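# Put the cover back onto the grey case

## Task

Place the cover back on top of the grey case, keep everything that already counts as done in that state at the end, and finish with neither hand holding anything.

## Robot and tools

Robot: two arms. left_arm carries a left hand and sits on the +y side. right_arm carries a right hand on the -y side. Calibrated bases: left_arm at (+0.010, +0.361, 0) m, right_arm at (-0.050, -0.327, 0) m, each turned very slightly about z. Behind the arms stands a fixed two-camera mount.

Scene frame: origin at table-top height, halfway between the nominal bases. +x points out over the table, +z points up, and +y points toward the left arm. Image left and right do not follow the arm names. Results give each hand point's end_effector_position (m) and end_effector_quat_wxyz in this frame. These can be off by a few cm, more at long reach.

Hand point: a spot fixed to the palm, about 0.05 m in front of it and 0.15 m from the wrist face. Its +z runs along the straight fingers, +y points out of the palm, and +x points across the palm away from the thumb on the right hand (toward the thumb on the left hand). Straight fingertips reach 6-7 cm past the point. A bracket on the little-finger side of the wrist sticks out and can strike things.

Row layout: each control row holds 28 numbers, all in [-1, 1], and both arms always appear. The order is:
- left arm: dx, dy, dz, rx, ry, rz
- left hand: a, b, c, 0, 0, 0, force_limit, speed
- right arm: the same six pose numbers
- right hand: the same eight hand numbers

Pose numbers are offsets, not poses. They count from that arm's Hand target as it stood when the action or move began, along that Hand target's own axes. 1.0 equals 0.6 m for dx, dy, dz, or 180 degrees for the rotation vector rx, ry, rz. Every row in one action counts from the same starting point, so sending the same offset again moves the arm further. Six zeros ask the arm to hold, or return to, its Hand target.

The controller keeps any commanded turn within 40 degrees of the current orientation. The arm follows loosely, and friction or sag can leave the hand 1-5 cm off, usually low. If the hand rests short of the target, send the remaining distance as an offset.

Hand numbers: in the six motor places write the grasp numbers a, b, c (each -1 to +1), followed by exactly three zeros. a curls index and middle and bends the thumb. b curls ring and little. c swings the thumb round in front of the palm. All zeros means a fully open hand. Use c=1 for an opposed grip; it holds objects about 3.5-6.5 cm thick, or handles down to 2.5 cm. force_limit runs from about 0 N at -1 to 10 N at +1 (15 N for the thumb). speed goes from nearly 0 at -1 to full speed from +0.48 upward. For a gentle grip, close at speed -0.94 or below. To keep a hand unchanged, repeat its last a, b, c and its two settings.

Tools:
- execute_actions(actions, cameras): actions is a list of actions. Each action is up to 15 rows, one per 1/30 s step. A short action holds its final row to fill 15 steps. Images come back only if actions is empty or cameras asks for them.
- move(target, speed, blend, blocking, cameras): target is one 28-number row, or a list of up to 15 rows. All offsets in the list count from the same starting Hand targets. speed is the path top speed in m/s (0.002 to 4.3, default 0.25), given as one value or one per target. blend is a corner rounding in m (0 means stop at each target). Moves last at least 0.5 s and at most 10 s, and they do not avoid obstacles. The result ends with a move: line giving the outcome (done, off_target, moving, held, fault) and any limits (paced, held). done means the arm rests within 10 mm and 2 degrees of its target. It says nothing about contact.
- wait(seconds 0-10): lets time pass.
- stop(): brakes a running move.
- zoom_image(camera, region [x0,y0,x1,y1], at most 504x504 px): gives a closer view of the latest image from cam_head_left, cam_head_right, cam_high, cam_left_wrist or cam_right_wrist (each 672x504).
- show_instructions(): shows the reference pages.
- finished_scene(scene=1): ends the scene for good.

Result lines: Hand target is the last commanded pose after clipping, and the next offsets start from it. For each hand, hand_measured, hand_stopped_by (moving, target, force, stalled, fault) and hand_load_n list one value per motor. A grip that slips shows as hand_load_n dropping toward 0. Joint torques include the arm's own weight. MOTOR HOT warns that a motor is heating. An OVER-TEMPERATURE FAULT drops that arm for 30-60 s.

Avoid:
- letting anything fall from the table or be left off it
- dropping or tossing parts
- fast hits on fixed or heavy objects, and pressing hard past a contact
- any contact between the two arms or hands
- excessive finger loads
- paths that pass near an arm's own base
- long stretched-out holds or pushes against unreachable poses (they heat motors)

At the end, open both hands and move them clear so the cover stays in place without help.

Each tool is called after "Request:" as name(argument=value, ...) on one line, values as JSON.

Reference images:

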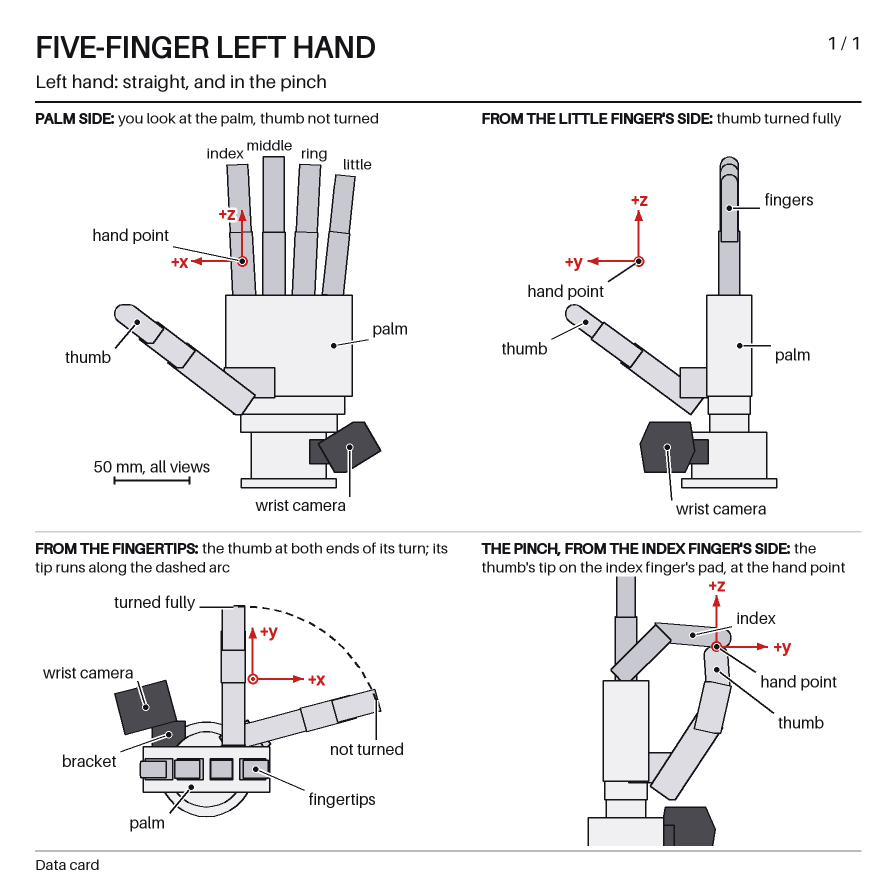

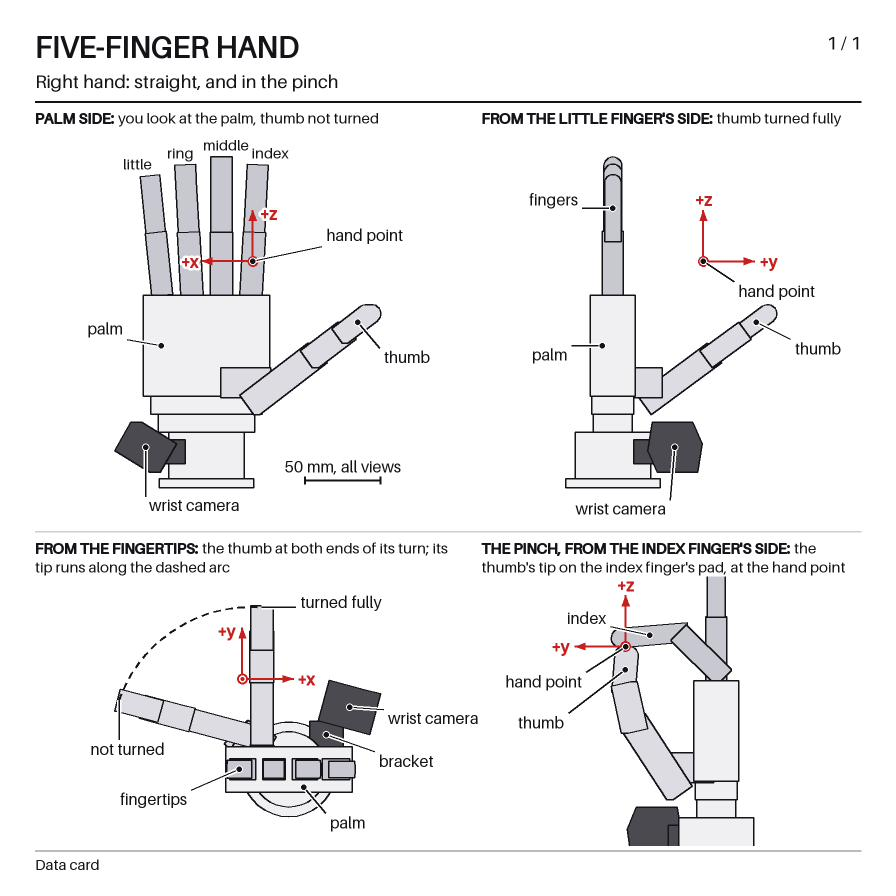

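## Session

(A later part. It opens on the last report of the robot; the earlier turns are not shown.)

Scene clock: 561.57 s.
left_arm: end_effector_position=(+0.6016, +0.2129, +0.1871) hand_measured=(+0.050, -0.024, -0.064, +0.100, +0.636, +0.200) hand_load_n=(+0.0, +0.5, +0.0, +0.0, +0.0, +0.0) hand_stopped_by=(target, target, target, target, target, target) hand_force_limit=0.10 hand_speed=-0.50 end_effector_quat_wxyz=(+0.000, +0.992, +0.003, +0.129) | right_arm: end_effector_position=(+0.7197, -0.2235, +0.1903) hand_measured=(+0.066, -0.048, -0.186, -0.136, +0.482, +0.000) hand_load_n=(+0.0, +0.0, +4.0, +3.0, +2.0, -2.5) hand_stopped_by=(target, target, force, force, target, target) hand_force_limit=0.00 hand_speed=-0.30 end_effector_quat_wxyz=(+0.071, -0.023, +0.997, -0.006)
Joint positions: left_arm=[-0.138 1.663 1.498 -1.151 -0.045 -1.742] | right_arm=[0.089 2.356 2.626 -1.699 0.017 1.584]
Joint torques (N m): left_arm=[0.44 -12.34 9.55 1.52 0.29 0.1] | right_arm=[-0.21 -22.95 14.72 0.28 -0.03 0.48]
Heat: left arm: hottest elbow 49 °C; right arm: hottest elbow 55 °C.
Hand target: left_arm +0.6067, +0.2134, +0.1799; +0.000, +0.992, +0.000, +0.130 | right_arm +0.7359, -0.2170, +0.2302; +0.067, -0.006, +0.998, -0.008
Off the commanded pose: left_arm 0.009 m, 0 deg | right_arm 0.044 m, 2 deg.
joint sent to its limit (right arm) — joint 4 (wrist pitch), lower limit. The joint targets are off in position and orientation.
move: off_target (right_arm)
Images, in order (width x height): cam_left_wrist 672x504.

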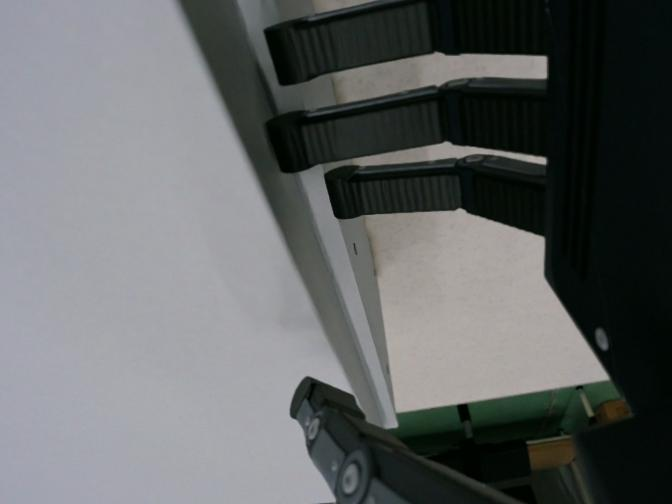

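Request:
move(target=[0, 0, 0.0, 0, 0, 0, 0.5, 0.5, 0.4, 0, 0, 0, 0.1, -0.5, 0, 0, 0, 0, 0, 0, 0.66, 0.5, 1.0, 0, 0, 0, 0.0, -0.85], cameras=["cam_right_wrist"])

Scene clock: 562.97 s.
left_arm: end_effector_position=(+0.6016, +0.2129, +0.1871) hand_measured=(+0.050, -0.024, -0.064, +0.100, +0.636, +0.200) hand_load_n=(+0.0, +0.0, +0.0, +0.0, +0.0, +0.0) hand_stopped_by=(target, target, target, target, target, target) hand_force_limit=0.10 hand_speed=-0.50 end_effector_quat_wxyz=(+0.000, +0.992, +0.003, +0.129) | right_arm: end_effector_position=(+0.7214, -0.2242, +0.1900) hand_measured=(+0.066, -0.048, -0.196, -0.136, +0.466, -0.076) hand_load_n=(+0.0, +0.0, +10.5, +3.0, +9.5, +5.5) hand_stopped_by=(target, target, force, force, force, force) hand_force_limit=0.00 hand_speed=-0.85 end_effector_quat_wxyz=(+0.071, -0.011, +0.997, -0.005)
Joint positions: left_arm=[-0.138 1.663 1.498 -1.151 -0.045 -1.742] | right_arm=[0.089 2.356 2.626 -1.699 0.017 1.61]
Joint torques (N m): left_arm=[0.32 -12.1 9.52 1.28 0.25 0.07] | right_arm=[-0.21 -22.89 14.76 0.28 -0.02 0.25]
Heat: left arm: hottest elbow 49 °C; right arm: hottest elbow 55 °C.
Hand target: left_arm +0.6067, +0.2134, +0.1798; +0.000, +0.992, +0.000, +0.130 | right_arm +0.7359, -0.2171, +0.2300; +0.067, -0.006, +0.998, -0.008
Off the commanded pose: left_arm 0.009 m, 0 deg | right_arm 0.043 m, 1 deg.
joint sent to its limit (right arm) — joint 4 (wrist pitch), lower limit. The joint targets are off in position and orientation.
move: off_target (right_arm)
Images, in order (width x height): cam_right_wrist 672x504.

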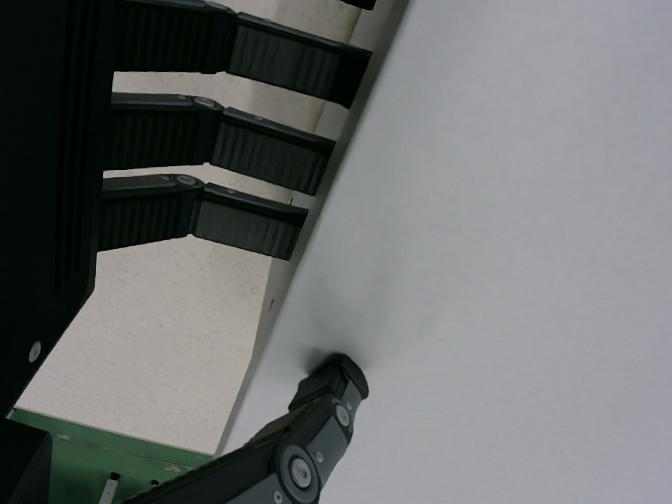

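Request:
move(target=[0, 0, 0.0, 0, 0, 0, 0.5, 0.5, 0.4, 0, 0, 0, 0.1, -0.5, -0.003, 0, -0.025, 0, 0, 0, 0.66, 0.5, 1.0, 0, 0, 0, 0.0, -0.85], speed=0.04)

Request:
move(target=[0, 0, 0.0, 0, 0, 0, 0.5, 0.5, 0.4, 0, 0, 0, 0.1, -0.5, -0.002, 0.012, -0.016, 0, 0, 0, 0.66, 0.5, 1.0, 0, 0, 0, 0.0, -0.85], speed=0.04)

Scene clock: 565.20 s.
left_arm: end_effector_position=(+0.6016, +0.2129, +0.1871) hand_measured=(+0.050, -0.024, -0.064, +0.100, +0.636, +0.200) hand_load_n=(+0.0, +0.0, +0.0, +0.0, +0.0, +0.0) hand_stopped_by=(target, target, target, target, target, target) hand_force_limit=0.10 hand_speed=-0.50 end_effector_quat_wxyz=(+0.000, +0.992, +0.003, +0.129) | right_arm: end_effector_position=(+0.7214, -0.2242, +0.1900) hand_measured=(+0.066, -0.048, -0.196, -0.136, +0.466, -0.076) hand_load_n=(+0.0, +0.0, +10.5, +3.0, +9.0, +5.5) hand_stopped_by=(target, target, force, force, force, force) hand_force_limit=0.00 hand_speed=-0.85 end_effector_quat_wxyz=(+0.071, -0.011, +0.997, -0.005)
Joint positions: left_arm=[-0.138 1.663 1.498 -1.151 -0.045 -1.742] | right_arm=[0.089 2.356 2.626 -1.699 0.017 1.61]
Joint torques (N m): left_arm=[0.15 -13.27 9.42 1.44 0.28 0.15] | right_arm=[-0.15 -24.35 14.94 0.28 -0.08 0.27]
Heat: left arm: hottest elbow 49 °C; right arm: hottest elbow 55 °C.
Hand target: left_arm +0.6067, +0.2134, +0.1798; +0.000, +0.992, +0.000, +0.130 | right_arm +0.7357, -0.2168, +0.2451; +0.067, -0.006, +0.998, -0.008
Off the commanded pose: left_arm 0.009 m, 0 deg | right_arm 0.057 m, 1 deg.
joint sent to its limit (right arm) — joint 4 (wrist pitch), lower limit. The joint targets are off in position and orientation.
move: off_target (right_arm)

Scene clock: 566.83 s.
left_arm: end_effector_position=(+0.6016, +0.2129, +0.1871) hand_measured=(+0.050, -0.024, -0.064, +0.100, +0.636, +0.200) hand_load_n=(+0.5, +0.5, +0.0, +0.0, +0.0, +0.0) hand_stopped_by=(target, target, target, target, target, target) hand_force_limit=0.10 hand_speed=-0.50 end_effector_quat_wxyz=(+0.000, +0.992, +0.003, +0.129) | right_arm: end_effector_position=(+0.7210, -0.2207, +0.1900) hand_measured=(+0.066, -0.048, -0.196, -0.136, +0.466, -0.076) hand_load_n=(+0.0, +0.5, +10.5, +2.5, +9.0, +5.5) hand_stopped_by=(target, target, force, force, force, force) hand_force_limit=0.00 hand_speed=-0.85 end_effector_quat_wxyz=(+0.071, -0.012, +0.997, -0.005)
Joint positions: left_arm=[-0.138 1.663 1.498 -1.151 -0.045 -1.742] | right_arm=[0.093 2.356 2.626 -1.699 0.017 1.611]
Joint torques (N m): left_arm=[0.03 -12.57 9.77 1.39 0.23 0.11] | right_arm=[0.21 -25.17 15.23 0.29 -0.06 0.35]
Heat: left arm: hottest elbow 49 °C; right arm: hottest elbow 55 °C.
Hand target: left_arm +0.6067, +0.2134, +0.1798; +0.000, +0.992, +0.000, +0.130 | right_arm +0.7355, -0.2094, +0.2547; +0.067, -0.006, +0.998, -0.008
Off the commanded pose: left_arm 0.009 m, 0 deg | right_arm 0.067 m, 1 deg.
joint sent to its limit (right arm) — joint 4 (wrist pitch), lower limit. The joint targets are off in position and orientation.
move: off_target (right_arm)

Request:
move(target=[0, 0, 0.0, 0, 0, 0, 0.5, 0.5, 0.4, 0, 0, 0, 0.1, -0.5, 0, 0.012, -0.008, 0, 0, 0, 0.66, 0.5, 1.0, 0, 0, 0, 0.0, -0.85], speed=0.04, cameras=["cam_head_left"])

Request:
zoom_image(camera="cam_head_left", region=[250, 190, 350, 265])

Request:
zoom_image(camera="cam_head_left", region=[370, 200, 470, 275])

Scene clock: 569.10 s.
left_arm: end_effector_position=(+0.6016, +0.2129, +0.1871) hand_measured=(+0.050, -0.024, -0.064, +0.100, +0.636, +0.200) hand_load_n=(+0.0, +0.0, +0.0, +0.0, +0.0, +0.0) hand_stopped_by=(target, target, target, target, target, target) hand_force_limit=0.10 hand_speed=-0.50 end_effector_quat_wxyz=(+0.000, +0.992, +0.003, +0.129) | right_arm: end_effector_position=(+0.7211, -0.2205, +0.1905) hand_measured=(+0.066, -0.048, -0.196, -0.136, +0.466, -0.076) hand_load_n=(+0.0, +0.0, +11.5, +3.5, +8.5, +3.5) hand_stopped_by=(target, target, force, force, force, force) hand_force_limit=0.00 hand_speed=-0.85 end_effector_quat_wxyz=(+0.071, -0.010, +0.997, -0.006)
Joint positions: left_arm=[-0.138 1.663 1.498 -1.151 -0.045 -1.742] | right_arm=[0.095 2.356 2.626 -1.699 0.019 1.616]
Joint torques (N m): left_arm=[0.32 -13.63 9.69 1.48 0.23 0.19] | right_arm=[0.79 -25.47 15.24 0.29 -0.14 0.4]
Heat: left arm: hottest elbow 49 °C; right arm: hottest elbow 55 °C.
Hand target: left_arm +0.6067, +0.2134, +0.1798; +0.000, +0.992, +0.000, +0.130 | right_arm +0.7348, -0.2022, +0.2594; +0.067, -0.006, +0.998, -0.008
Off the commanded pose: left_arm 0.009 m, 0 deg | right_arm 0.073 m, 1 deg.
joint sent to its limit (right arm) — joint 4 (wrist pitch), lower limit. The joint targets are off in position and orientation.
move: off_target (right_arm)
Images, in order (width x height): cam_head_left 672x504.

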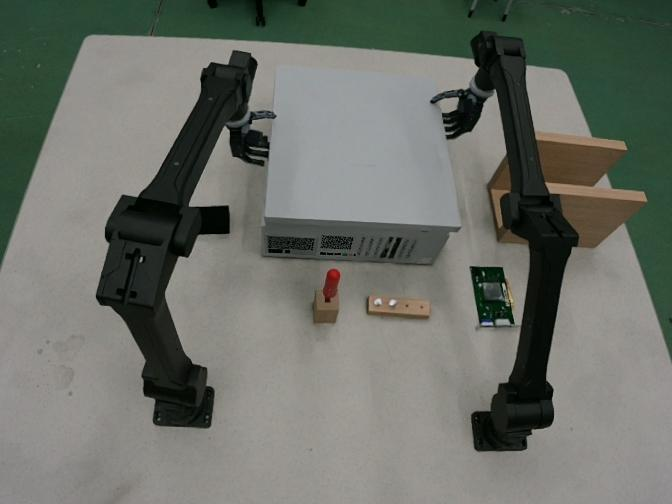

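Scaled by 5.040 from the camera's 672x504 image, which has a finer 960x720 frame.

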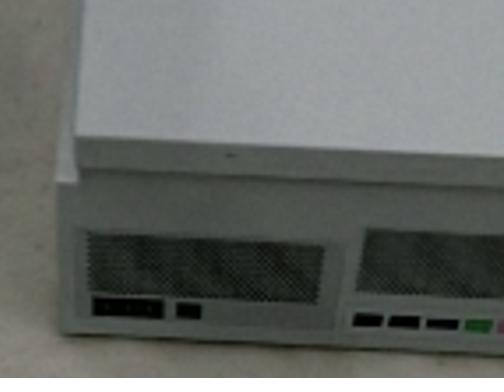

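Scaled by 5.040 from the camera's 672x504 image, which has a finer 960x720 frame.

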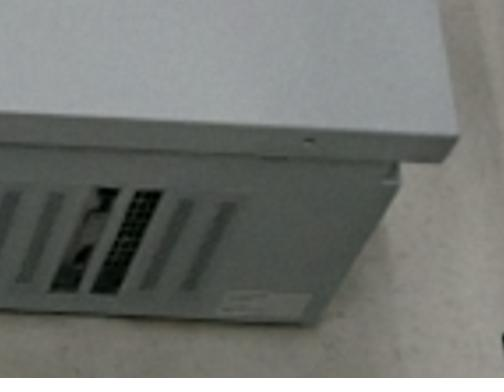

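Request:
move(target=[0, 0, 0.0, 0, 0, 0, 0.5, 0.5, 0.4, 0, 0, 0, 0.1, -0.5, 0, -0.016, -0.016, 0, 0, 0, 0.66, 0.5, 1.0, 0, 0, 0, 0.0, -0.85], speed=0.04)

Request:
move(target=[0, 0, 0.0, 0, 0, 0, 0.5, 0.5, 0.4, 0, 0, 0, 0.1, -0.5, 0, 0, -0.016, 0, 0, 0, 0.66, 0.5, 1.0, 0, 0, 0, 0.0, -0.85], speed=0.04)

Scene clock: 572.07 s.
left_arm: end_effector_position=(+0.6016, +0.2129, +0.1871) hand_measured=(+0.050, -0.024, -0.064, +0.100, +0.636, +0.200) hand_load_n=(+0.0, +0.0, +0.0, +0.0, +0.0, +0.0) hand_stopped_by=(target, target, target, target, target, target) hand_force_limit=0.10 hand_speed=-0.50 end_effector_quat_wxyz=(+0.000, +0.992, +0.003, +0.129) | right_arm: end_effector_position=(+0.7211, -0.2205, +0.1910) hand_measured=(+0.066, -0.048, -0.196, -0.136, +0.466, -0.076) hand_load_n=(+0.0, +0.0, +11.5, +3.5, +9.0, +3.5) hand_stopped_by=(target, target, force, force, force, force) hand_force_limit=0.00 hand_speed=-0.85 end_effector_quat_wxyz=(+0.072, -0.010, +0.997, -0.006)
Joint positions: left_arm=[-0.138 1.663 1.498 -1.151 -0.045 -1.742] | right_arm=[0.095 2.355 2.626 -1.699 0.019 1.616]
Joint torques (N m): left_arm=[-0.03 -12.28 9.59 1.26 0.23 0.14] | right_arm=[-0.09 -26.58 14.98 0.29 -0.23 0.29]
Heat: left arm: hottest elbow 49 °C; right arm: hottest elbow 55 °C.
Hand target: left_arm +0.6067, +0.2134, +0.1798; +0.000, +0.992, +0.000, +0.130 | right_arm +0.7336, -0.2116, +0.2691; +0.067, -0.006, +0.998, -0.008
Off the commanded pose: left_arm 0.009 m, 0 deg | right_arm 0.079 m, 1 deg.
joint sent to its limit (right arm) — joint 4 (wrist pitch), lower limit. The joint targets are off in position and orientation.
move: off_target (right_arm)

Scene clock: 574.07 s.
left_arm: end_effector_position=(+0.6016, +0.2129, +0.1871) hand_measured=(+0.050, -0.024, -0.064, +0.100, +0.636, +0.200) hand_load_n=(+0.0, +0.0, +0.0, +0.0, -0.5, +0.0) hand_stopped_by=(target, target, target, target, target, target) hand_force_limit=0.10 hand_speed=-0.50 end_effector_quat_wxyz=(+0.000, +0.992, +0.003, +0.129) | right_arm: end_effector_position=(+0.7211, -0.2205, +0.1916) hand_measured=(+0.066, -0.048, -0.196, -0.136, +0.466, -0.076) hand_load_n=(+0.0, +0.0, +12.5, +4.0, +8.5, +4.0) hand_stopped_by=(target, target, force, force, force, force) hand_force_limit=0.00 hand_speed=-0.85 end_effector_quat_wxyz=(+0.072, -0.010, +0.997, -0.006)
Joint positions: left_arm=[-0.138 1.663 1.498 -1.151 -0.045 -1.742] | right_arm=[0.095 2.354 2.626 -1.699 0.019 1.616]
Joint torques (N m): left_arm=[-0.38 -12.51 9.78 1.32 0.28 0.12] | right_arm=[-0.15 -27.52 14.8 0.28 -0.26 0.3]
Heat: left arm: hottest elbow 49 °C; right arm: hottest elbow 55 °C.
Hand target: left_arm +0.6067, +0.2134, +0.1798; +0.000, +0.992, +0.000, +0.130 | right_arm +0.7323, -0.2115, +0.2787; +0.067, -0.006, +0.998, -0.008
Off the commanded pose: left_arm 0.009 m, 0 deg | right_arm 0.088 m, 1 deg.
joint sent to its limit (right arm) — joint 4 (wrist pitch), lower limit. The joint targets are off in position and orientation.
move: off_target (right_arm)

Request:
move(target=[0, 0, 0.0, 0, 0, 0, 0.5, 0.5, 0.4, 0, 0, 0, 0.1, -0.5, 0, 0, -0.025, 0, 0, 0, 0.66, 0.5, 1.0, 0, 0, 0, 0.0, -0.85], speed=0.04)

Request:
move(target=[0, 0, 0.0, 0, 0, 0, 0.5, 0.5, 0.4, 0, 0, 0, 0.1, -0.5, 0, 0, -0.025, 0, 0, 0, 0.66, 0.5, 1.0, 0, 0, 0, 0.0, -0.85], speed=0.04)

Scene clock: 576.60 s.
left_arm: end_effector_position=(+0.6016, +0.2129, +0.1871) hand_measured=(+0.050, -0.024, -0.064, +0.100, +0.636, +0.200) hand_load_n=(+0.0, +0.0, +0.0, +0.0, +0.0, +0.0) hand_stopped_by=(target, target, target, target, target, target) hand_force_limit=0.10 hand_speed=-0.50 end_effector_quat_wxyz=(+0.000, +0.992, +0.003, +0.129) | right_arm: end_effector_position=(+0.7196, -0.2208, +0.2151) hand_measured=(+0.066, -0.048, -0.196, -0.136, +0.464, -0.076) hand_load_n=(+0.0, +0.0, +4.0, +2.0, +0.5, +0.0) hand_stopped_by=(target, target, force, force, force, force) hand_force_limit=0.00 hand_speed=-0.85 end_effector_quat_wxyz=(+0.087, -0.003, +0.996, -0.004)
Joint positions: left_arm=[-0.138 1.663 1.498 -1.151 -0.045 -1.742] | right_arm=[0.095 2.323 2.626 -1.699 0.019 1.631]
Joint torques (N m): left_arm=[0.44 -13.04 9.89 1.5 0.27 0.15] | right_arm=[-0.09 -25.99 15.39 0.35 -0.29 0.21]
Heat: left arm: hottest elbow 49 °C; right arm: hottest elbow 55 °C.
Hand target: left_arm +0.6067, +0.2134, +0.1798; +0.000, +0.992, +0.000, +0.130 | right_arm +0.7303, -0.2113, +0.2933; +0.067, -0.006, +0.998, -0.008
Off the commanded pose: left_arm 0.009 m, 0 deg | right_arm 0.080 m, 2 deg.
joint sent to its limit (right arm) — joint 4 (wrist pitch), lower limit. The joint targets are off in position and orientation.
move: off_target (right_arm)

Scene clock: 579.03 s.
left_arm: end_effector_position=(+0.6016, +0.2129, +0.1871) hand_measured=(+0.050, -0.024, -0.064, +0.100, +0.636, +0.200) hand_load_n=(+0.0, +0.0, +0.0, +0.0, +0.0, +0.0) hand_stopped_by=(target, target, target, target, target, target) hand_force_limit=0.10 hand_speed=-0.50 end_effector_quat_wxyz=(+0.000, +0.992, +0.003, +0.129) | right_arm: end_effector_position=(+0.7191, -0.2206, +0.2211) hand_measured=(+0.066, -0.048, -0.196, -0.136, +0.464, -0.076) hand_load_n=(+0.0, +0.0, +2.5, +2.0, +0.0, +0.0) hand_stopped_by=(target, target, force, force, force, force) hand_force_limit=0.00 hand_speed=-0.85 end_effector_quat_wxyz=(+0.091, -0.001, +0.996, -0.004)
Joint positions: left_arm=[-0.138 1.663 1.498 -1.151 -0.045 -1.742] | right_arm=[0.095 2.315 2.626 -1.699 0.019 1.634]
Joint torques (N m): left_arm=[0.21 -13.27 9.7 1.24 0.22 0.11] | right_arm=[-0.09 -26.81 15.47 0.36 -0.34 0.19]
Heat: left arm: hottest elbow 49 °C; right arm: hottest elbow 55 °C.
Hand target: left_arm +0.6067, +0.2134, +0.1798; +0.000, +0.992, +0.000, +0.130 | right_arm +0.7282, -0.2110, +0.3083; +0.067, -0.006, +0.998, -0.008
Off the commanded pose: left_arm 0.009 m, 0 deg | right_arm 0.088 m, 3 deg.
joint sent to its limit (right arm) — joint 4 (wrist pitch), lower limit. The joint targets are off in position and orientation.
move: off_target (right_arm)

Request:
execute_actions(actions=[])

Scene clock: 579.33 s.
left_arm: end_effector_position=(+0.6016, +0.2129, +0.1871) hand_measured=(+0.050, -0.024, -0.064, +0.100, +0.636, +0.200) hand_load_n=(+0.0, +0.0, +0.0, +0.0, +0.0, +0.0) hand_stopped_by=(target, target, target, target, target, target) hand_force_limit=0.10 hand_speed=-0.50 end_effector_quat_wxyz=(+0.000, +0.992, +0.003, +0.129) | right_arm: end_effector_position=(+0.7191, -0.2206, +0.2211) hand_measured=(+0.066, -0.048, -0.196, -0.136, +0.464, -0.076) hand_load_n=(+0.0, +0.0, +3.0, +2.0, +0.0, +0.0) hand_stopped_by=(target, target, force, force, force, force) hand_force_limit=0.00 hand_speed=-0.85 end_effector_quat_wxyz=(+0.091, -0.001, +0.996, -0.004)
Joint positions: left_arm=[-0.138 1.663 1.498 -1.151 -0.045 -1.742] | right_arm=[0.095 2.315 2.626 -1.699 0.019 1.634]
Joint velocities: within noise
Joint torques (N m): left_arm=[-0.38 -11.99 9.77 1.35 0.26 0.15] | right_arm=[-0.15 -26.7 15.49 0.38 -0.34 0.2]
Heat: left arm: hottest elbow 49 °C; right arm: hottest elbow 55 °C.
Hand target: left_arm +0.6067, +0.2134, +0.1798; +0.000, +0.992, +0.000, +0.130 | right_arm +0.7283, -0.2111, +0.3082; +0.067, -0.006, +0.998, -0.008
Off the commanded pose: left_arm 0.009 m, 0 deg | right_arm 0.088 m, 3 deg.

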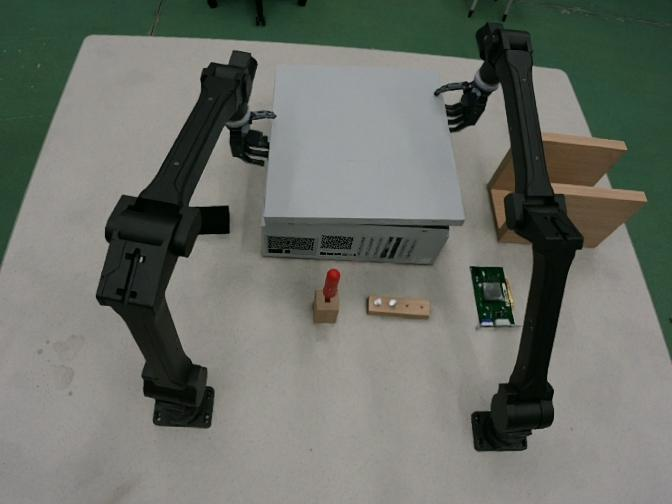

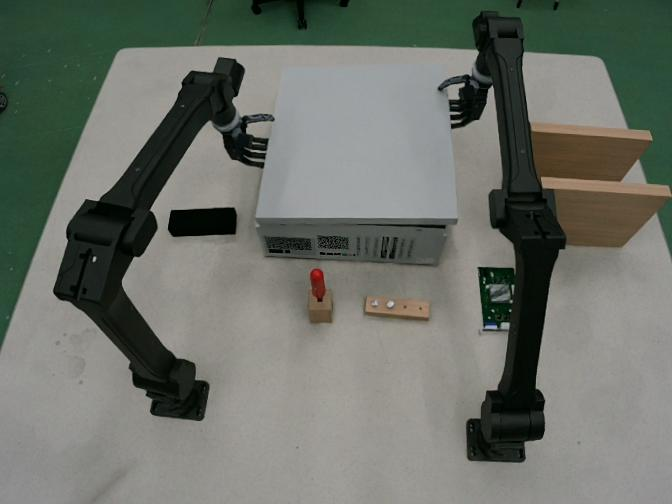

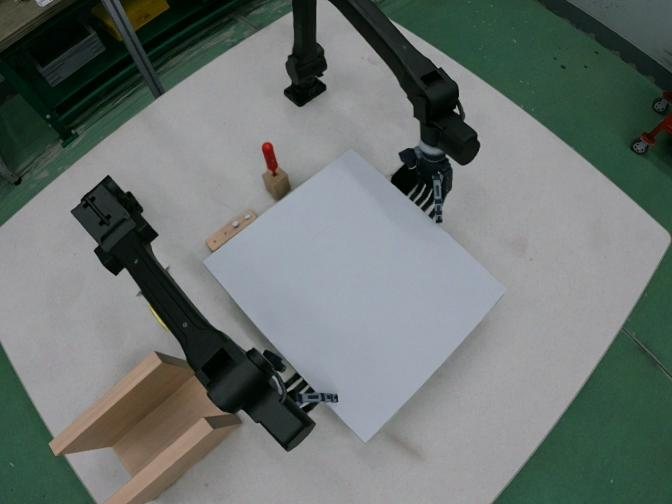

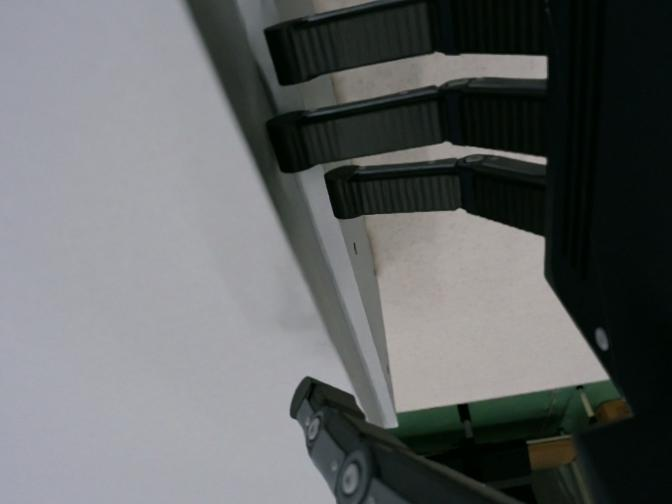

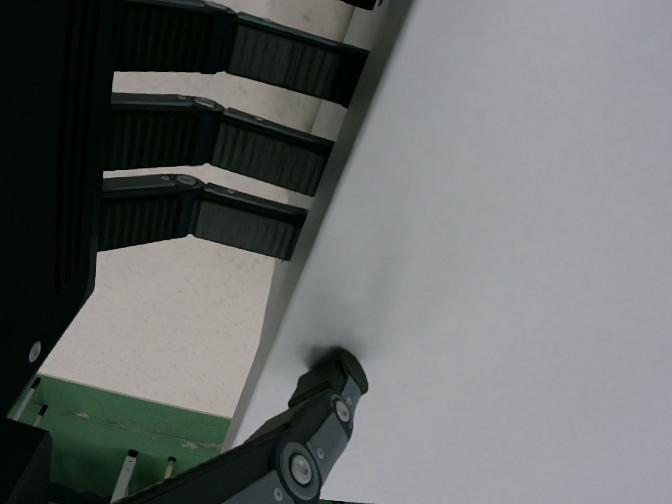

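Request:
move(target=[0, 0, 0.0, 0, 0, 0, 0.5, 0.5, 0.4, 0, 0, 0, 0.1, -0.5, 0, 0, 0.035, 0, 0, 0, 0.66, 0.5, 0.98, 0, 0, 0, 0.0, -0.85], speed=0.05)

Request:
move(target=[0, 0, 0.0, 0, 0, 0, 0.5, 0.5, 0.4, 0, 0, 0, 0.1, -0.5, 0, 0.02, 0, 0, 0, 0, 0.66, 0.5, 0.98, 0, 0, 0, 0.0, -0.85], speed=0.05)

Scene clock: 582.27 s.
left_arm: end_effector_position=(+0.6016, +0.2129, +0.1871) hand_measured=(+0.050, -0.024, -0.064, +0.100, +0.636, +0.200) hand_load_n=(+0.0, +0.0, +0.0, +0.0, +0.0, -0.5) hand_stopped_by=(target, target, target, target, target, target) hand_force_limit=0.10 hand_speed=-0.50 end_effector_quat_wxyz=(+0.000, +0.992, +0.003, +0.129) | right_arm: end_effector_position=(+0.7205, -0.2203, +0.2328) hand_measured=(+0.066, -0.048, -0.206, -0.136, +0.420, -0.200) hand_load_n=(+0.0, +0.0, +9.5, +4.5, +7.0, +6.5) hand_stopped_by=(target, target, force, force, force, force) hand_force_limit=0.00 hand_speed=-0.85 end_effector_quat_wxyz=(+0.101, +0.003, +0.995, -0.001)
Joint positions: left_arm=[-0.138 1.663 1.498 -1.151 -0.045 -1.742] | right_arm=[0.095 2.307 2.638 -1.699 0.017 1.643]
Joint torques (N m): left_arm=[-0.15 -12.4 9.65 1.39 0.28 0.16] | right_arm=[-0.09 -23.65 15.16 0.4 -0.17 0.11]
Heat: left arm: hottest elbow 49 °C; right arm: hottest elbow 55 °C.
Hand target: left_arm +0.6067, +0.2134, +0.1798; +0.000, +0.992, +0.000, +0.130 | right_arm +0.7311, -0.2113, +0.2875; +0.067, -0.006, +0.998, -0.008
Off the commanded pose: left_arm 0.009 m, 0 deg | right_arm 0.056 m, 4 deg.
joint sent to its limit (right arm) — joint 4 (wrist pitch), lower limit. The joint targets are off in position and orientation.
move: off_target (right_arm)

Scene clock: 584.43 s.
left_arm: end_effector_position=(+0.6016, +0.2129, +0.1871) hand_measured=(+0.050, -0.024, -0.064, +0.100, +0.636, +0.200) hand_load_n=(+0.0, +0.0, +0.0, +0.0, +0.0, +0.0) hand_stopped_by=(target, target, target, target, target, target) hand_force_limit=0.10 hand_speed=-0.50 end_effector_quat_wxyz=(+0.000, +0.992, +0.003, +0.129) | right_arm: end_effector_position=(+0.7219, -0.2169, +0.2344) hand_measured=(+0.066, -0.048, -0.206, -0.136, +0.420, -0.200) hand_load_n=(+0.0, +0.0, +8.0, +4.5, +7.0, +4.5) hand_stopped_by=(target, target, force, force, force, force) hand_force_limit=0.00 hand_speed=-0.85 end_effector_quat_wxyz=(+0.104, +0.008, +0.995, -0.001)
Joint positions: left_arm=[-0.138 1.663 1.498 -1.151 -0.045 -1.742] | right_arm=[0.101 2.309 2.644 -1.699 0.02 1.658]
Joint torques (N m): left_arm=[-0.79 -11.63 9.43 1.48 0.27 0.11] | right_arm=[0.73 -23.47 15.08 0.43 -0.18 0.1]
Heat: left arm: hottest elbow 49 °C; right arm: hottest elbow 55 °C.
Hand target: left_arm +0.6067, +0.2134, +0.1798; +0.000, +0.992, +0.000, +0.130 | right_arm +0.7310, -0.1995, +0.2873; +0.067, -0.006, +0.998, -0.008
Off the commanded pose: left_arm 0.009 m, 0 deg | right_arm 0.056 m, 5 deg.
joint sent to its limit (right arm) — joint 4 (wrist pitch), lower limit. The joint targets are off in position and orientation.
move: off_target (right_arm)

Request:
move(target=[0, 0, 0.0, 0, 0, 0, 0.5, 0.5, 0.4, 0, 0, 0, 0.1, -0.5, 0, 0.018, 0.02, 0, 0, 0, 0.66, 0.5, 0.98, 0, 0, 0, 0.0, -0.85], speed=0.05, cameras=["cam_head_left", "cam_left_wrist"])

Request:
zoom_image(camera="cam_head_left", region=[250, 190, 350, 265])

Scene clock: 587.43 s.
left_arm: end_effector_position=(+0.6000, +0.2157, +0.1766) hand_measured=(+0.050, -0.024, -0.064, +0.100, +0.636, +0.200) hand_load_n=(+0.5, +0.0, -1.5, +0.0, +0.0, +0.0) hand_stopped_by=(target, target, target, target, target, target) hand_force_limit=0.10 hand_speed=-0.50 end_effector_quat_wxyz=(-0.003, +0.993, +0.003, +0.120) | right_arm: end_effector_position=(+0.7235, -0.2023, +0.2241) hand_measured=(+0.066, -0.048, -0.206, -0.136, +0.420, -0.200) hand_load_n=(+0.0, +0.0, +12.0, +3.5, +8.5, +2.0) hand_stopped_by=(target, target, force, force, force, force) hand_force_limit=0.00 hand_speed=-0.85 end_effector_quat_wxyz=(+0.099, +0.006, +0.995, -0.003)
Joint positions: left_arm=[-0.134 1.674 1.489 -1.15 -0.046 -1.738] | right_arm=[0.122 2.328 2.653 -1.699 0.025 1.674]
Joint torques (N m): left_arm=[-0.09 -12.98 10.41 1.32 0.3 0.09] | right_arm=[0.32 -23.71 14.72 0.38 -0.29 0.08]
Heat: left arm: hottest elbow 49 °C; right arm: hottest elbow 54 °C.
Hand target: left_arm +0.6067, +0.2135, +0.1798; +0.000, +0.992, +0.000, +0.130 | right_arm +0.7325, -0.1887, +0.2752; +0.067, -0.006, +0.998, -0.008
Off the commanded pose: left_arm 0.008 m, 1 deg | right_arm 0.054 m, 4 deg.
joint sent to its limit (right arm) — joint 4 (wrist pitch), lower limit. The joint targets are off in position and orientation.
move: off_target (right_arm)
Images, in order (width x height): cam_head_left 672x504, cam_left_wrist 672x504.

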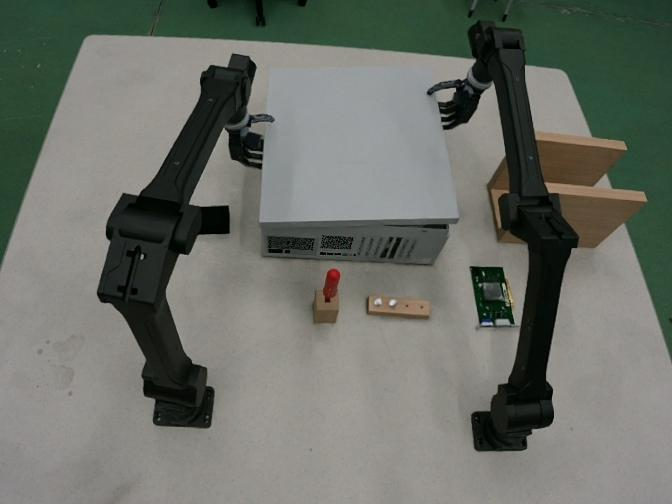

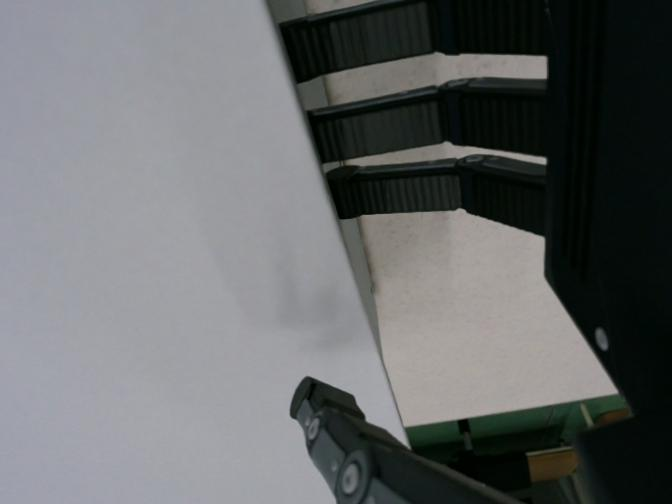

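Scaled by 5.040 from the camera's 672x504 image, which has a finer 960x720 frame.

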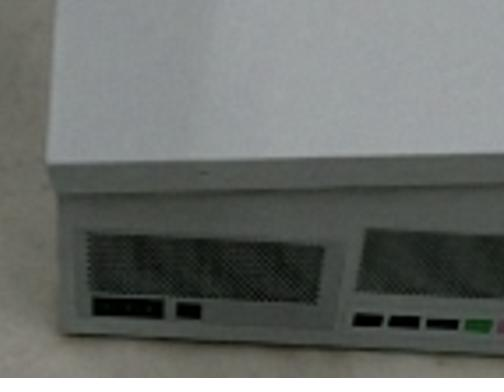

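Request:
move(target=[0, 0, 0.0, 0, 0, 0, 0.65, 0.5, 1.0, 0, 0, 0, 0.1, -0.8, 0, 0.0, 0.0, 0, 0, 0, 0.66, 0.5, 0.98, 0, 0, 0, 0.0, -0.85], cameras=["cam_left_wrist"])

Scene clock: 589.63 s.
left_arm: end_effector_position=(+0.6004, +0.2164, +0.1692) hand_measured=(+0.066, -0.048, -0.262, -0.190, +0.512, +0.010) hand_load_n=(+0.0, +0.0, +9.5, +8.5, +10.0, +8.5) hand_stopped_by=(target, target, force, force, force, force) hand_force_limit=0.10 hand_speed=-0.80 end_effector_quat_wxyz=(-0.005, +0.993, +0.005, +0.115) | right_arm: end_effector_position=(+0.7235, -0.2023, +0.2241) hand_measured=(+0.066, -0.048, -0.206, -0.136, +0.420, -0.200) hand_load_n=(+0.0, +0.0, +14.5, +4.5, +8.5, +1.0) hand_stopped_by=(target, target, force, force, force, force) hand_force_limit=0.00 hand_speed=-0.85 end_effector_quat_wxyz=(+0.099, +0.006, +0.995, -0.003)
Joint positions: left_arm=[-0.134 1.684 1.486 -1.147 -0.049 -1.742] | right_arm=[0.122 2.328 2.653 -1.699 0.025 1.674]
Joint torques (N m): left_arm=[-0.62 -13.98 10.5 1.16 0.34 0.15] | right_arm=[0.26 -23.71 14.75 0.39 -0.28 0.08]
Heat: left arm: hottest elbow 48 °C; right arm: hottest elbow 55 °C.
Hand target: left_arm +0.6068, +0.2134, +0.1799; +0.000, +0.992, +0.000, +0.130 | right_arm +0.7325, -0.1887, +0.2752; +0.067, -0.006, +0.998, -0.008
Off the commanded pose: left_arm 0.013 m, 2 deg | right_arm 0.054 m, 4 deg.
joint sent to its limit (right arm) — joint 4 (wrist pitch), lower limit. The joint targets are off in position and orientation.
move: off_target (left_arm, right_arm)
Images, in order (width x height): cam_left_wrist 672x504.

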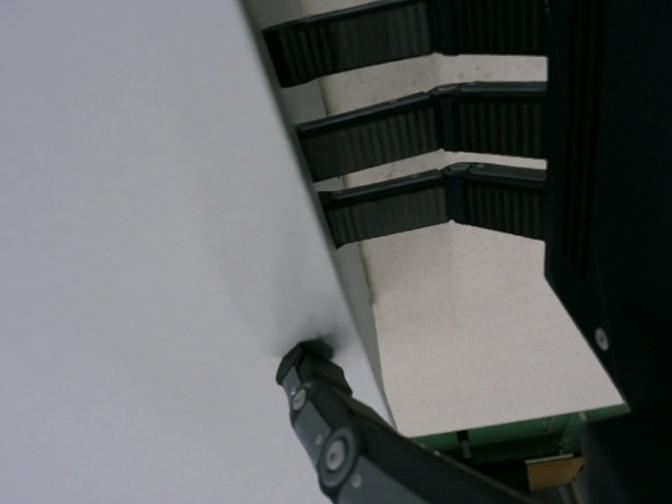

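Request:
move(target=[0, 0, 0.0, 0, 0, 0, 0.65, 0.5, 1.0, 0, 0, 0, 0.1, -0.8, 0, 0.0, 0.0, 0, 0, 0, 0.66, 0.5, 0.3, 0, 0, 0, 0.0, -0.5])

Request:
move(target=[0, 0, 0.0, 0, 0, 0, 0.65, 0.5, 1.0, 0, 0, 0, 0.1, -0.8, 0, -0.033, 0.0, 0, 0, 0, 0.66, 0.5, 0.3, 0, 0, 0, 0.0, -0.5], speed=0.04, cameras=["cam_right_wrist"])

Scene clock: 591.20 s.
left_arm: end_effector_position=(+0.6011, +0.2162, +0.1695) hand_measured=(+0.066, -0.048, -0.262, -0.190, +0.512, +0.010) hand_load_n=(+0.0, +0.0, +9.5, +7.5, +11.5, +7.0) hand_stopped_by=(target, target, force, force, force, force) hand_force_limit=0.10 hand_speed=-0.80 end_effector_quat_wxyz=(-0.004, +0.993, +0.005, +0.116) | right_arm: end_effector_position=(+0.7240, -0.2030, +0.2204) hand_measured=(+0.066, -0.048, -0.208, -0.136, +0.550, +0.400) hand_load_n=(+0.5, +0.0, +5.5, +0.0, +0.0, +0.0) hand_stopped_by=(target, target, force, force, target, target) hand_force_limit=0.00 hand_speed=-0.50 end_effector_quat_wxyz=(+0.097, +0.006, +0.995, -0.005)
Joint positions: left_arm=[-0.134 1.684 1.486 -1.144 -0.048 -1.742] | right_arm=[0.122 2.332 2.653 -1.699 0.029 1.674]
Joint torques (N m): left_arm=[-0.21 -13.8 10.56 1.13 0.37 0.11] | right_arm=[0.21 -24.18 14.65 0.36 -0.41 0.08]
Heat: left arm: hottest elbow 48 °C; right arm: hottest elbow 55 °C.
Hand target: left_arm +0.6068, +0.2135, +0.1799; +0.000, +0.992, +0.000, +0.130 | right_arm +0.7325, -0.1888, +0.2752; +0.067, -0.006, +0.998, -0.008
Off the commanded pose: left_arm 0.012 m, 2 deg | right_arm 0.057 m, 4 deg.
joint sent to its limit (right arm) — joint 4 (wrist pitch), lower limit. The joint targets are off in position and orientation.
move: off_target (left_arm, right_arm)

Scene clock: 593.43 s.
left_arm: end_effector_position=(+0.6011, +0.2162, +0.1695) hand_measured=(+0.066, -0.048, -0.262, -0.190, +0.512, +0.010) hand_load_n=(+0.0, +0.5, +9.5, +7.5, +11.5, +7.0) hand_stopped_by=(target, target, force, force, force, force) hand_force_limit=0.10 hand_speed=-0.80 end_effector_quat_wxyz=(-0.004, +0.993, +0.005, +0.116) | right_arm: end_effector_position=(+0.7239, -0.2036, +0.2205) hand_measured=(+0.066, -0.048, -0.208, -0.136, +0.550, +0.400) hand_load_n=(+0.0, +0.0, +5.5, +0.5, +0.0, +0.0) hand_stopped_by=(target, target, force, force, target, target) hand_force_limit=0.00 hand_speed=-0.50 end_effector_quat_wxyz=(+0.097, +0.005, +0.995, -0.003)
Joint positions: left_arm=[-0.134 1.684 1.486 -1.144 -0.048 -1.742] | right_arm=[0.12 2.332 2.653 -1.699 0.025 1.669]
Joint torques (N m): left_arm=[-0.62 -14.39 10.44 0.98 0.4 0.13] | right_arm=[-1.61 -24.47 14.2 0.39 -0.45 -0.11]
Heat: left arm: hottest elbow 48 °C; right arm: hottest elbow 56 °C.
Hand target: left_arm +0.6068, +0.2135, +0.1799; +0.000, +0.992, +0.000, +0.130 | right_arm +0.7327, -0.2087, +0.2756; +0.067, -0.006, +0.998, -0.008
Off the commanded pose: left_arm 0.012 m, 2 deg | right_arm 0.056 m, 4 deg.
joint sent to its limit (right arm) — joint 4 (wrist pitch), lower limit. The joint targets are off in position and orientation.
move: off_target (left_arm, right_arm)
Images, in order (width x height): cam_right_wrist 672x504.

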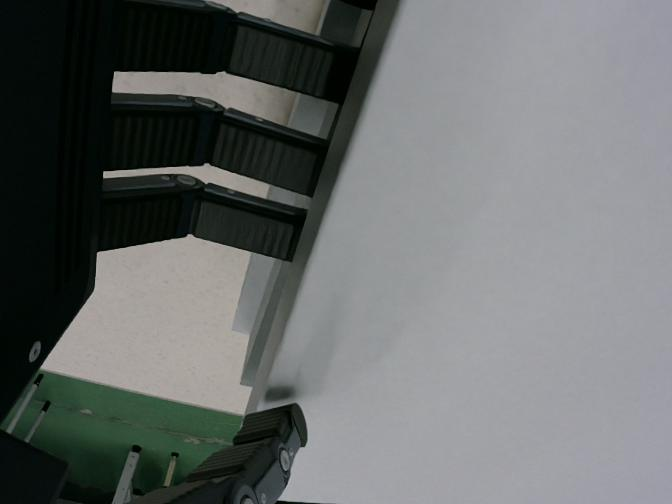

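Request:
move(target=[0, 0, 0.0, 0, 0, 0, 0.65, 0.5, 1.0, 0, 0, 0, 0.1, -0.8, 0, -0.017, 0.008, 0, 0, 0, 0.66, 0.5, 0.3, 0, 0, 0, 0.0, -0.5], speed=0.04)

Request:
move(target=[0, 0, 0.0, 0, 0, 0, 0.65, 0.5, 1.0, 0, 0, 0, 0.1, -0.8, 0, -0.017, 0.008, 0, 0, 0, 0.66, 0.5, 0.3, 0, 0, 0, 0.0, -0.5], speed=0.04, cameras=["cam_right_wrist"])

Scene clock: 596.13 s.
left_arm: end_effector_position=(+0.6011, +0.2162, +0.1695) hand_measured=(+0.066, -0.048, -0.262, -0.190, +0.512, +0.010) hand_load_n=(+0.0, +1.0, +9.0, +7.0, +12.0, +6.5) hand_stopped_by=(target, target, force, force, force, force) hand_force_limit=0.10 hand_speed=-0.80 end_effector_quat_wxyz=(-0.004, +0.993, +0.005, +0.116) | right_arm: end_effector_position=(+0.7238, -0.2072, +0.2183) hand_measured=(+0.066, -0.048, -0.208, -0.136, +0.550, +0.400) hand_load_n=(+0.0, +0.0, +5.5, +0.0, +0.0, +0.0) hand_stopped_by=(target, target, force, force, target, target) hand_force_limit=0.00 hand_speed=-0.50 end_effector_quat_wxyz=(+0.095, -0.001, +0.995, -0.002)
Joint positions: left_arm=[-0.134 1.684 1.486 -1.144 -0.048 -1.742] | right_arm=[0.113 2.335 2.653 -1.699 0.021 1.653]
Joint torques (N m): left_arm=[-0.85 -13.33 10.67 1.05 0.43 0.11] | right_arm=[-2.26 -24.41 13.87 0.38 -0.31 -0.1]
Heat: left arm: hottest elbow 48 °C; right arm: hottest elbow 56 °C.
Hand target: left_arm +0.6068, +0.2135, +0.1799; +0.000, +0.992, +0.000, +0.130 | right_arm +0.7334, -0.2188, +0.2709; +0.067, -0.006, +0.998, -0.008
Off the commanded pose: left_arm 0.012 m, 2 deg | right_arm 0.055 m, 3 deg.
joint sent to its limit (right arm) — joint 4 (wrist pitch), lower limit. The joint targets are off in position and orientation.
move: off_target (left_arm, right_arm)

Scene clock: 598.27 s.
left_arm: end_effector_position=(+0.6012, +0.2162, +0.1696) hand_measured=(+0.066, -0.048, -0.262, -0.190, +0.512, +0.010) hand_load_n=(+0.0, +1.0, +9.0, +6.5, +12.0, +6.5) hand_stopped_by=(target, target, force, force, force, force) hand_force_limit=0.10 hand_speed=-0.80 end_effector_quat_wxyz=(-0.004, +0.993, +0.005, +0.117) | right_arm: end_effector_position=(+0.7233, -0.2078, +0.2182) hand_measured=(+0.066, -0.048, -0.208, -0.136, +0.550, +0.400) hand_load_n=(+0.0, -0.5, +5.5, +0.0, +0.0, +0.0) hand_stopped_by=(target, target, force, force, target, target) hand_force_limit=0.00 hand_speed=-0.50 end_effector_quat_wxyz=(+0.095, -0.006, +0.995, +0.000)
Joint positions: left_arm=[-0.134 1.684 1.486 -1.144 -0.048 -1.742] | right_arm=[0.11 2.336 2.653 -1.699 0.014 1.639]
Joint torques (N m): left_arm=[-0.67 -14.86 10.65 1.16 0.4 0.14] | right_arm=[-3.02 -24.18 13.7 0.38 -0.12 -0.09]
Heat: left arm: hottest elbow 48 °C; right arm: hottest elbow 56 °C.
Hand target: left_arm +0.6068, +0.2135, +0.1799; +0.000, +0.992, +0.000, +0.130 | right_arm +0.7342, -0.2291, +0.2665; +0.067, -0.006, +0.998, -0.008
Off the commanded pose: left_arm 0.012 m, 2 deg | right_arm 0.054 m, 3 deg.
joint sent to its limit (right arm) — joint 4 (wrist pitch), lower limit. The joint targets are off in position and orientation.
move: off_target (left_arm, right_arm)
Images, in order (width x height): cam_right_wrist 672x504.

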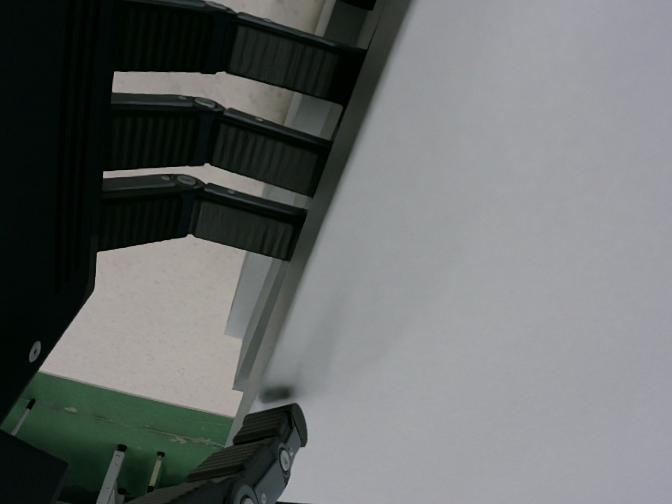

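Request:
move(target=[0, 0, 0.0, 0, 0, 0, 0.65, 0.5, 1.0, 0, 0, 0, 0.1, -0.8, 0, -0.01, 0.0, 0, 0, 0, 0.66, 0.5, 0.3, 0, 0, 0, 0.0, -0.5], speed=0.04)

Request:
move(target=[0, 0, 0.0, 0, 0, 0, 0.65, 0.5, 1.0, 0, 0, 0, 0.1, -0.8, 0, -0.01, 0.0, 0, 0, 0, 0.66, 0.5, 0.3, 0, 0, 0, 0.0, -0.5], speed=0.04, cameras=["cam_right_wrist"])

Scene clock: 600.93 s.
left_arm: end_effector_position=(+0.6012, +0.2162, +0.1695) hand_measured=(+0.066, -0.048, -0.262, -0.190, +0.512, +0.010) hand_load_n=(+0.0, +1.5, +9.0, +6.5, +12.0, +6.5) hand_stopped_by=(target, target, force, force, force, force) hand_force_limit=0.10 hand_speed=-0.80 end_effector_quat_wxyz=(-0.004, +0.993, +0.005, +0.117) | right_arm: end_effector_position=(+0.7228, -0.2083, +0.2180) hand_measured=(+0.066, -0.048, -0.208, -0.136, +0.550, +0.400) hand_load_n=(+0.5, -0.5, +5.5, +0.0, +0.0, +0.0) hand_stopped_by=(target, target, force, force, target, target) hand_force_limit=0.00 hand_speed=-0.50 end_effector_quat_wxyz=(+0.094, -0.011, +0.995, +0.001)
Joint positions: left_arm=[-0.134 1.684 1.486 -1.144 -0.048 -1.741] | right_arm=[0.108 2.336 2.653 -1.699 0.011 1.629]
Joint torques (N m): left_arm=[-0.62 -14.1 10.5 1.11 0.43 0.13] | right_arm=[-3.49 -24.23 13.55 0.39 -0.03 -0.06]
Heat: left arm: hottest elbow 48 °C; right arm: hottest elbow 56 °C.
Hand target: left_arm +0.6068, +0.2135, +0.1799; +0.000, +0.992, +0.000, +0.130 | right_arm +0.7342, -0.2350, +0.2664; +0.067, -0.006, +0.998, -0.008
Off the commanded pose: left_arm 0.012 m, 2 deg | right_arm 0.057 m, 3 deg.
joint sent to its limit (right arm) — joint 4 (wrist pitch), lower limit. The joint targets are off in position and orientation.
move: off_target (left_arm, right_arm)

Scene clock: 602.97 s.
left_arm: end_effector_position=(+0.6012, +0.2161, +0.1696) hand_measured=(+0.066, -0.048, -0.262, -0.190, +0.512, +0.010) hand_load_n=(+0.0, +1.5, +9.0, +7.0, +12.0, +6.5) hand_stopped_by=(target, target, force, force, force, force) hand_force_limit=0.10 hand_speed=-0.80 end_effector_quat_wxyz=(-0.005, +0.993, +0.004, +0.117) | right_arm: end_effector_position=(+0.7227, -0.2112, +0.2180) hand_measured=(+0.066, -0.048, -0.208, -0.136, +0.550, +0.400) hand_load_n=(+0.0, +0.0, +6.0, +0.0, +0.0, +0.0) hand_stopped_by=(target, target, force, force, target, target) hand_force_limit=0.00 hand_speed=-0.50 end_effector_quat_wxyz=(+0.094, -0.014, +0.995, +0.001)
Joint positions: left_arm=[-0.134 1.684 1.486 -1.143 -0.048 -1.739] | right_arm=[0.104 2.336 2.653 -1.699 0.009 1.618]
Joint torques (N m): left_arm=[-0.67 -13.86 10.56 1.02 0.34 0.09] | right_arm=[-3.84 -24.35 13.45 0.38 -0.01 -0.06]
Heat: left arm: hottest elbow 48 °C; right arm: hottest elbow 56 °C.
Hand target: left_arm +0.6068, +0.2135, +0.1799; +0.000, +0.992, +0.000, +0.130 | right_arm +0.7343, -0.2410, +0.2666; +0.067, -0.006, +0.998, -0.008
Off the commanded pose: left_arm 0.012 m, 2 deg | right_arm 0.058 m, 3 deg.
joint sent to its limit (right arm) — joint 4 (wrist pitch), lower limit. The joint targets are off in position and orientation.
move: off_target (left_arm, right_arm)
Images, in order (width x height): cam_right_wrist 672x504.

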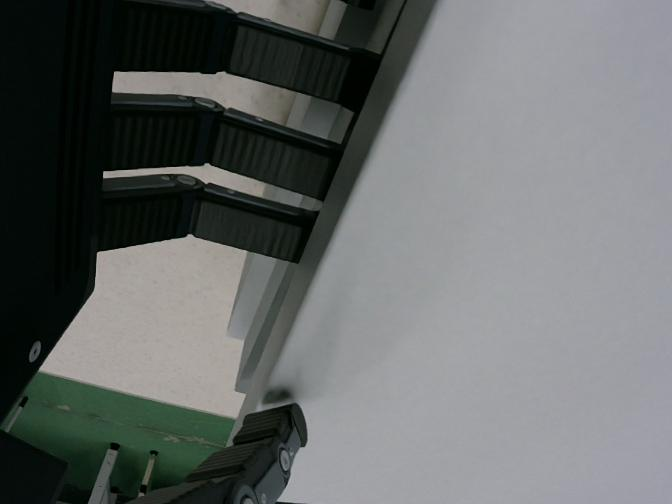

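Request:
move(target=[0, 0, 0.0, 0, 0, 0, 0.65, 0.5, 1.0, 0, 0, 0, 0.1, -0.8, 0, -0.007, 0.0, 0, 0, 0, 0.66, 0.5, 0.3, 0, 0, 0, 0.0, -0.5], speed=0.04, cameras=["cam_right_wrist"])

Scene clock: 605.40 s.
left_arm: end_effector_position=(+0.6005, +0.2160, +0.1687) hand_measured=(+0.066, -0.048, -0.262, -0.190, +0.512, +0.008) hand_load_n=(+0.0, +0.0, +5.5, +5.0, +5.5, +2.5) hand_stopped_by=(target, target, force, force, force, force) hand_force_limit=0.10 hand_speed=-0.80 end_effector_quat_wxyz=(-0.004, +0.993, +0.002, +0.116) | right_arm: end_effector_position=(+0.7274, -0.2448, +0.2257) hand_measured=(+0.066, -0.048, -0.208, -0.136, +0.550, +0.400) hand_load_n=(+0.0, +0.5, +0.0, +0.0, -0.5, +0.0) hand_stopped_by=(target, target, force, force, target, target) hand_force_limit=0.00 hand_speed=-0.50 end_effector_quat_wxyz=(+0.101, +0.006, +0.995, -0.002)
Joint positions: left_arm=[-0.134 1.684 1.484 -1.142 -0.047 -1.735] | right_arm=[0.061 2.331 2.662 -1.699 0.012 1.614]
Joint torques (N m): left_arm=[-0.26 -13.86 10.81 0.99 0.33 0.03] | right_arm=[-1.03 -23.65 13.24 0.4 -0.17 -0.07]
Heat: left arm: hottest elbow 47 °C; right arm: hottest elbow 56 °C.
Hand target: left_arm +0.6068, +0.2134, +0.1800; +0.000, +0.992, +0.000, +0.130 | right_arm +0.7343, -0.2452, +0.2667; +0.067, -0.006, +0.998, -0.008
Off the commanded pose: left_arm 0.013 m, 2 deg | right_arm 0.042 m, 4 deg.
joint sent to its limit (right arm) — joint 4 (wrist pitch), lower limit. The joint targets are off in orientation, not in position.
move: off_target (left_arm, right_arm)
Images, in order (width x height): cam_right_wrist 672x504.

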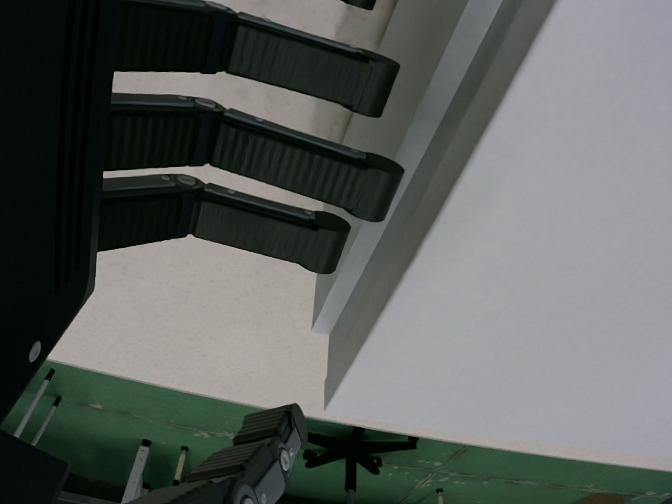

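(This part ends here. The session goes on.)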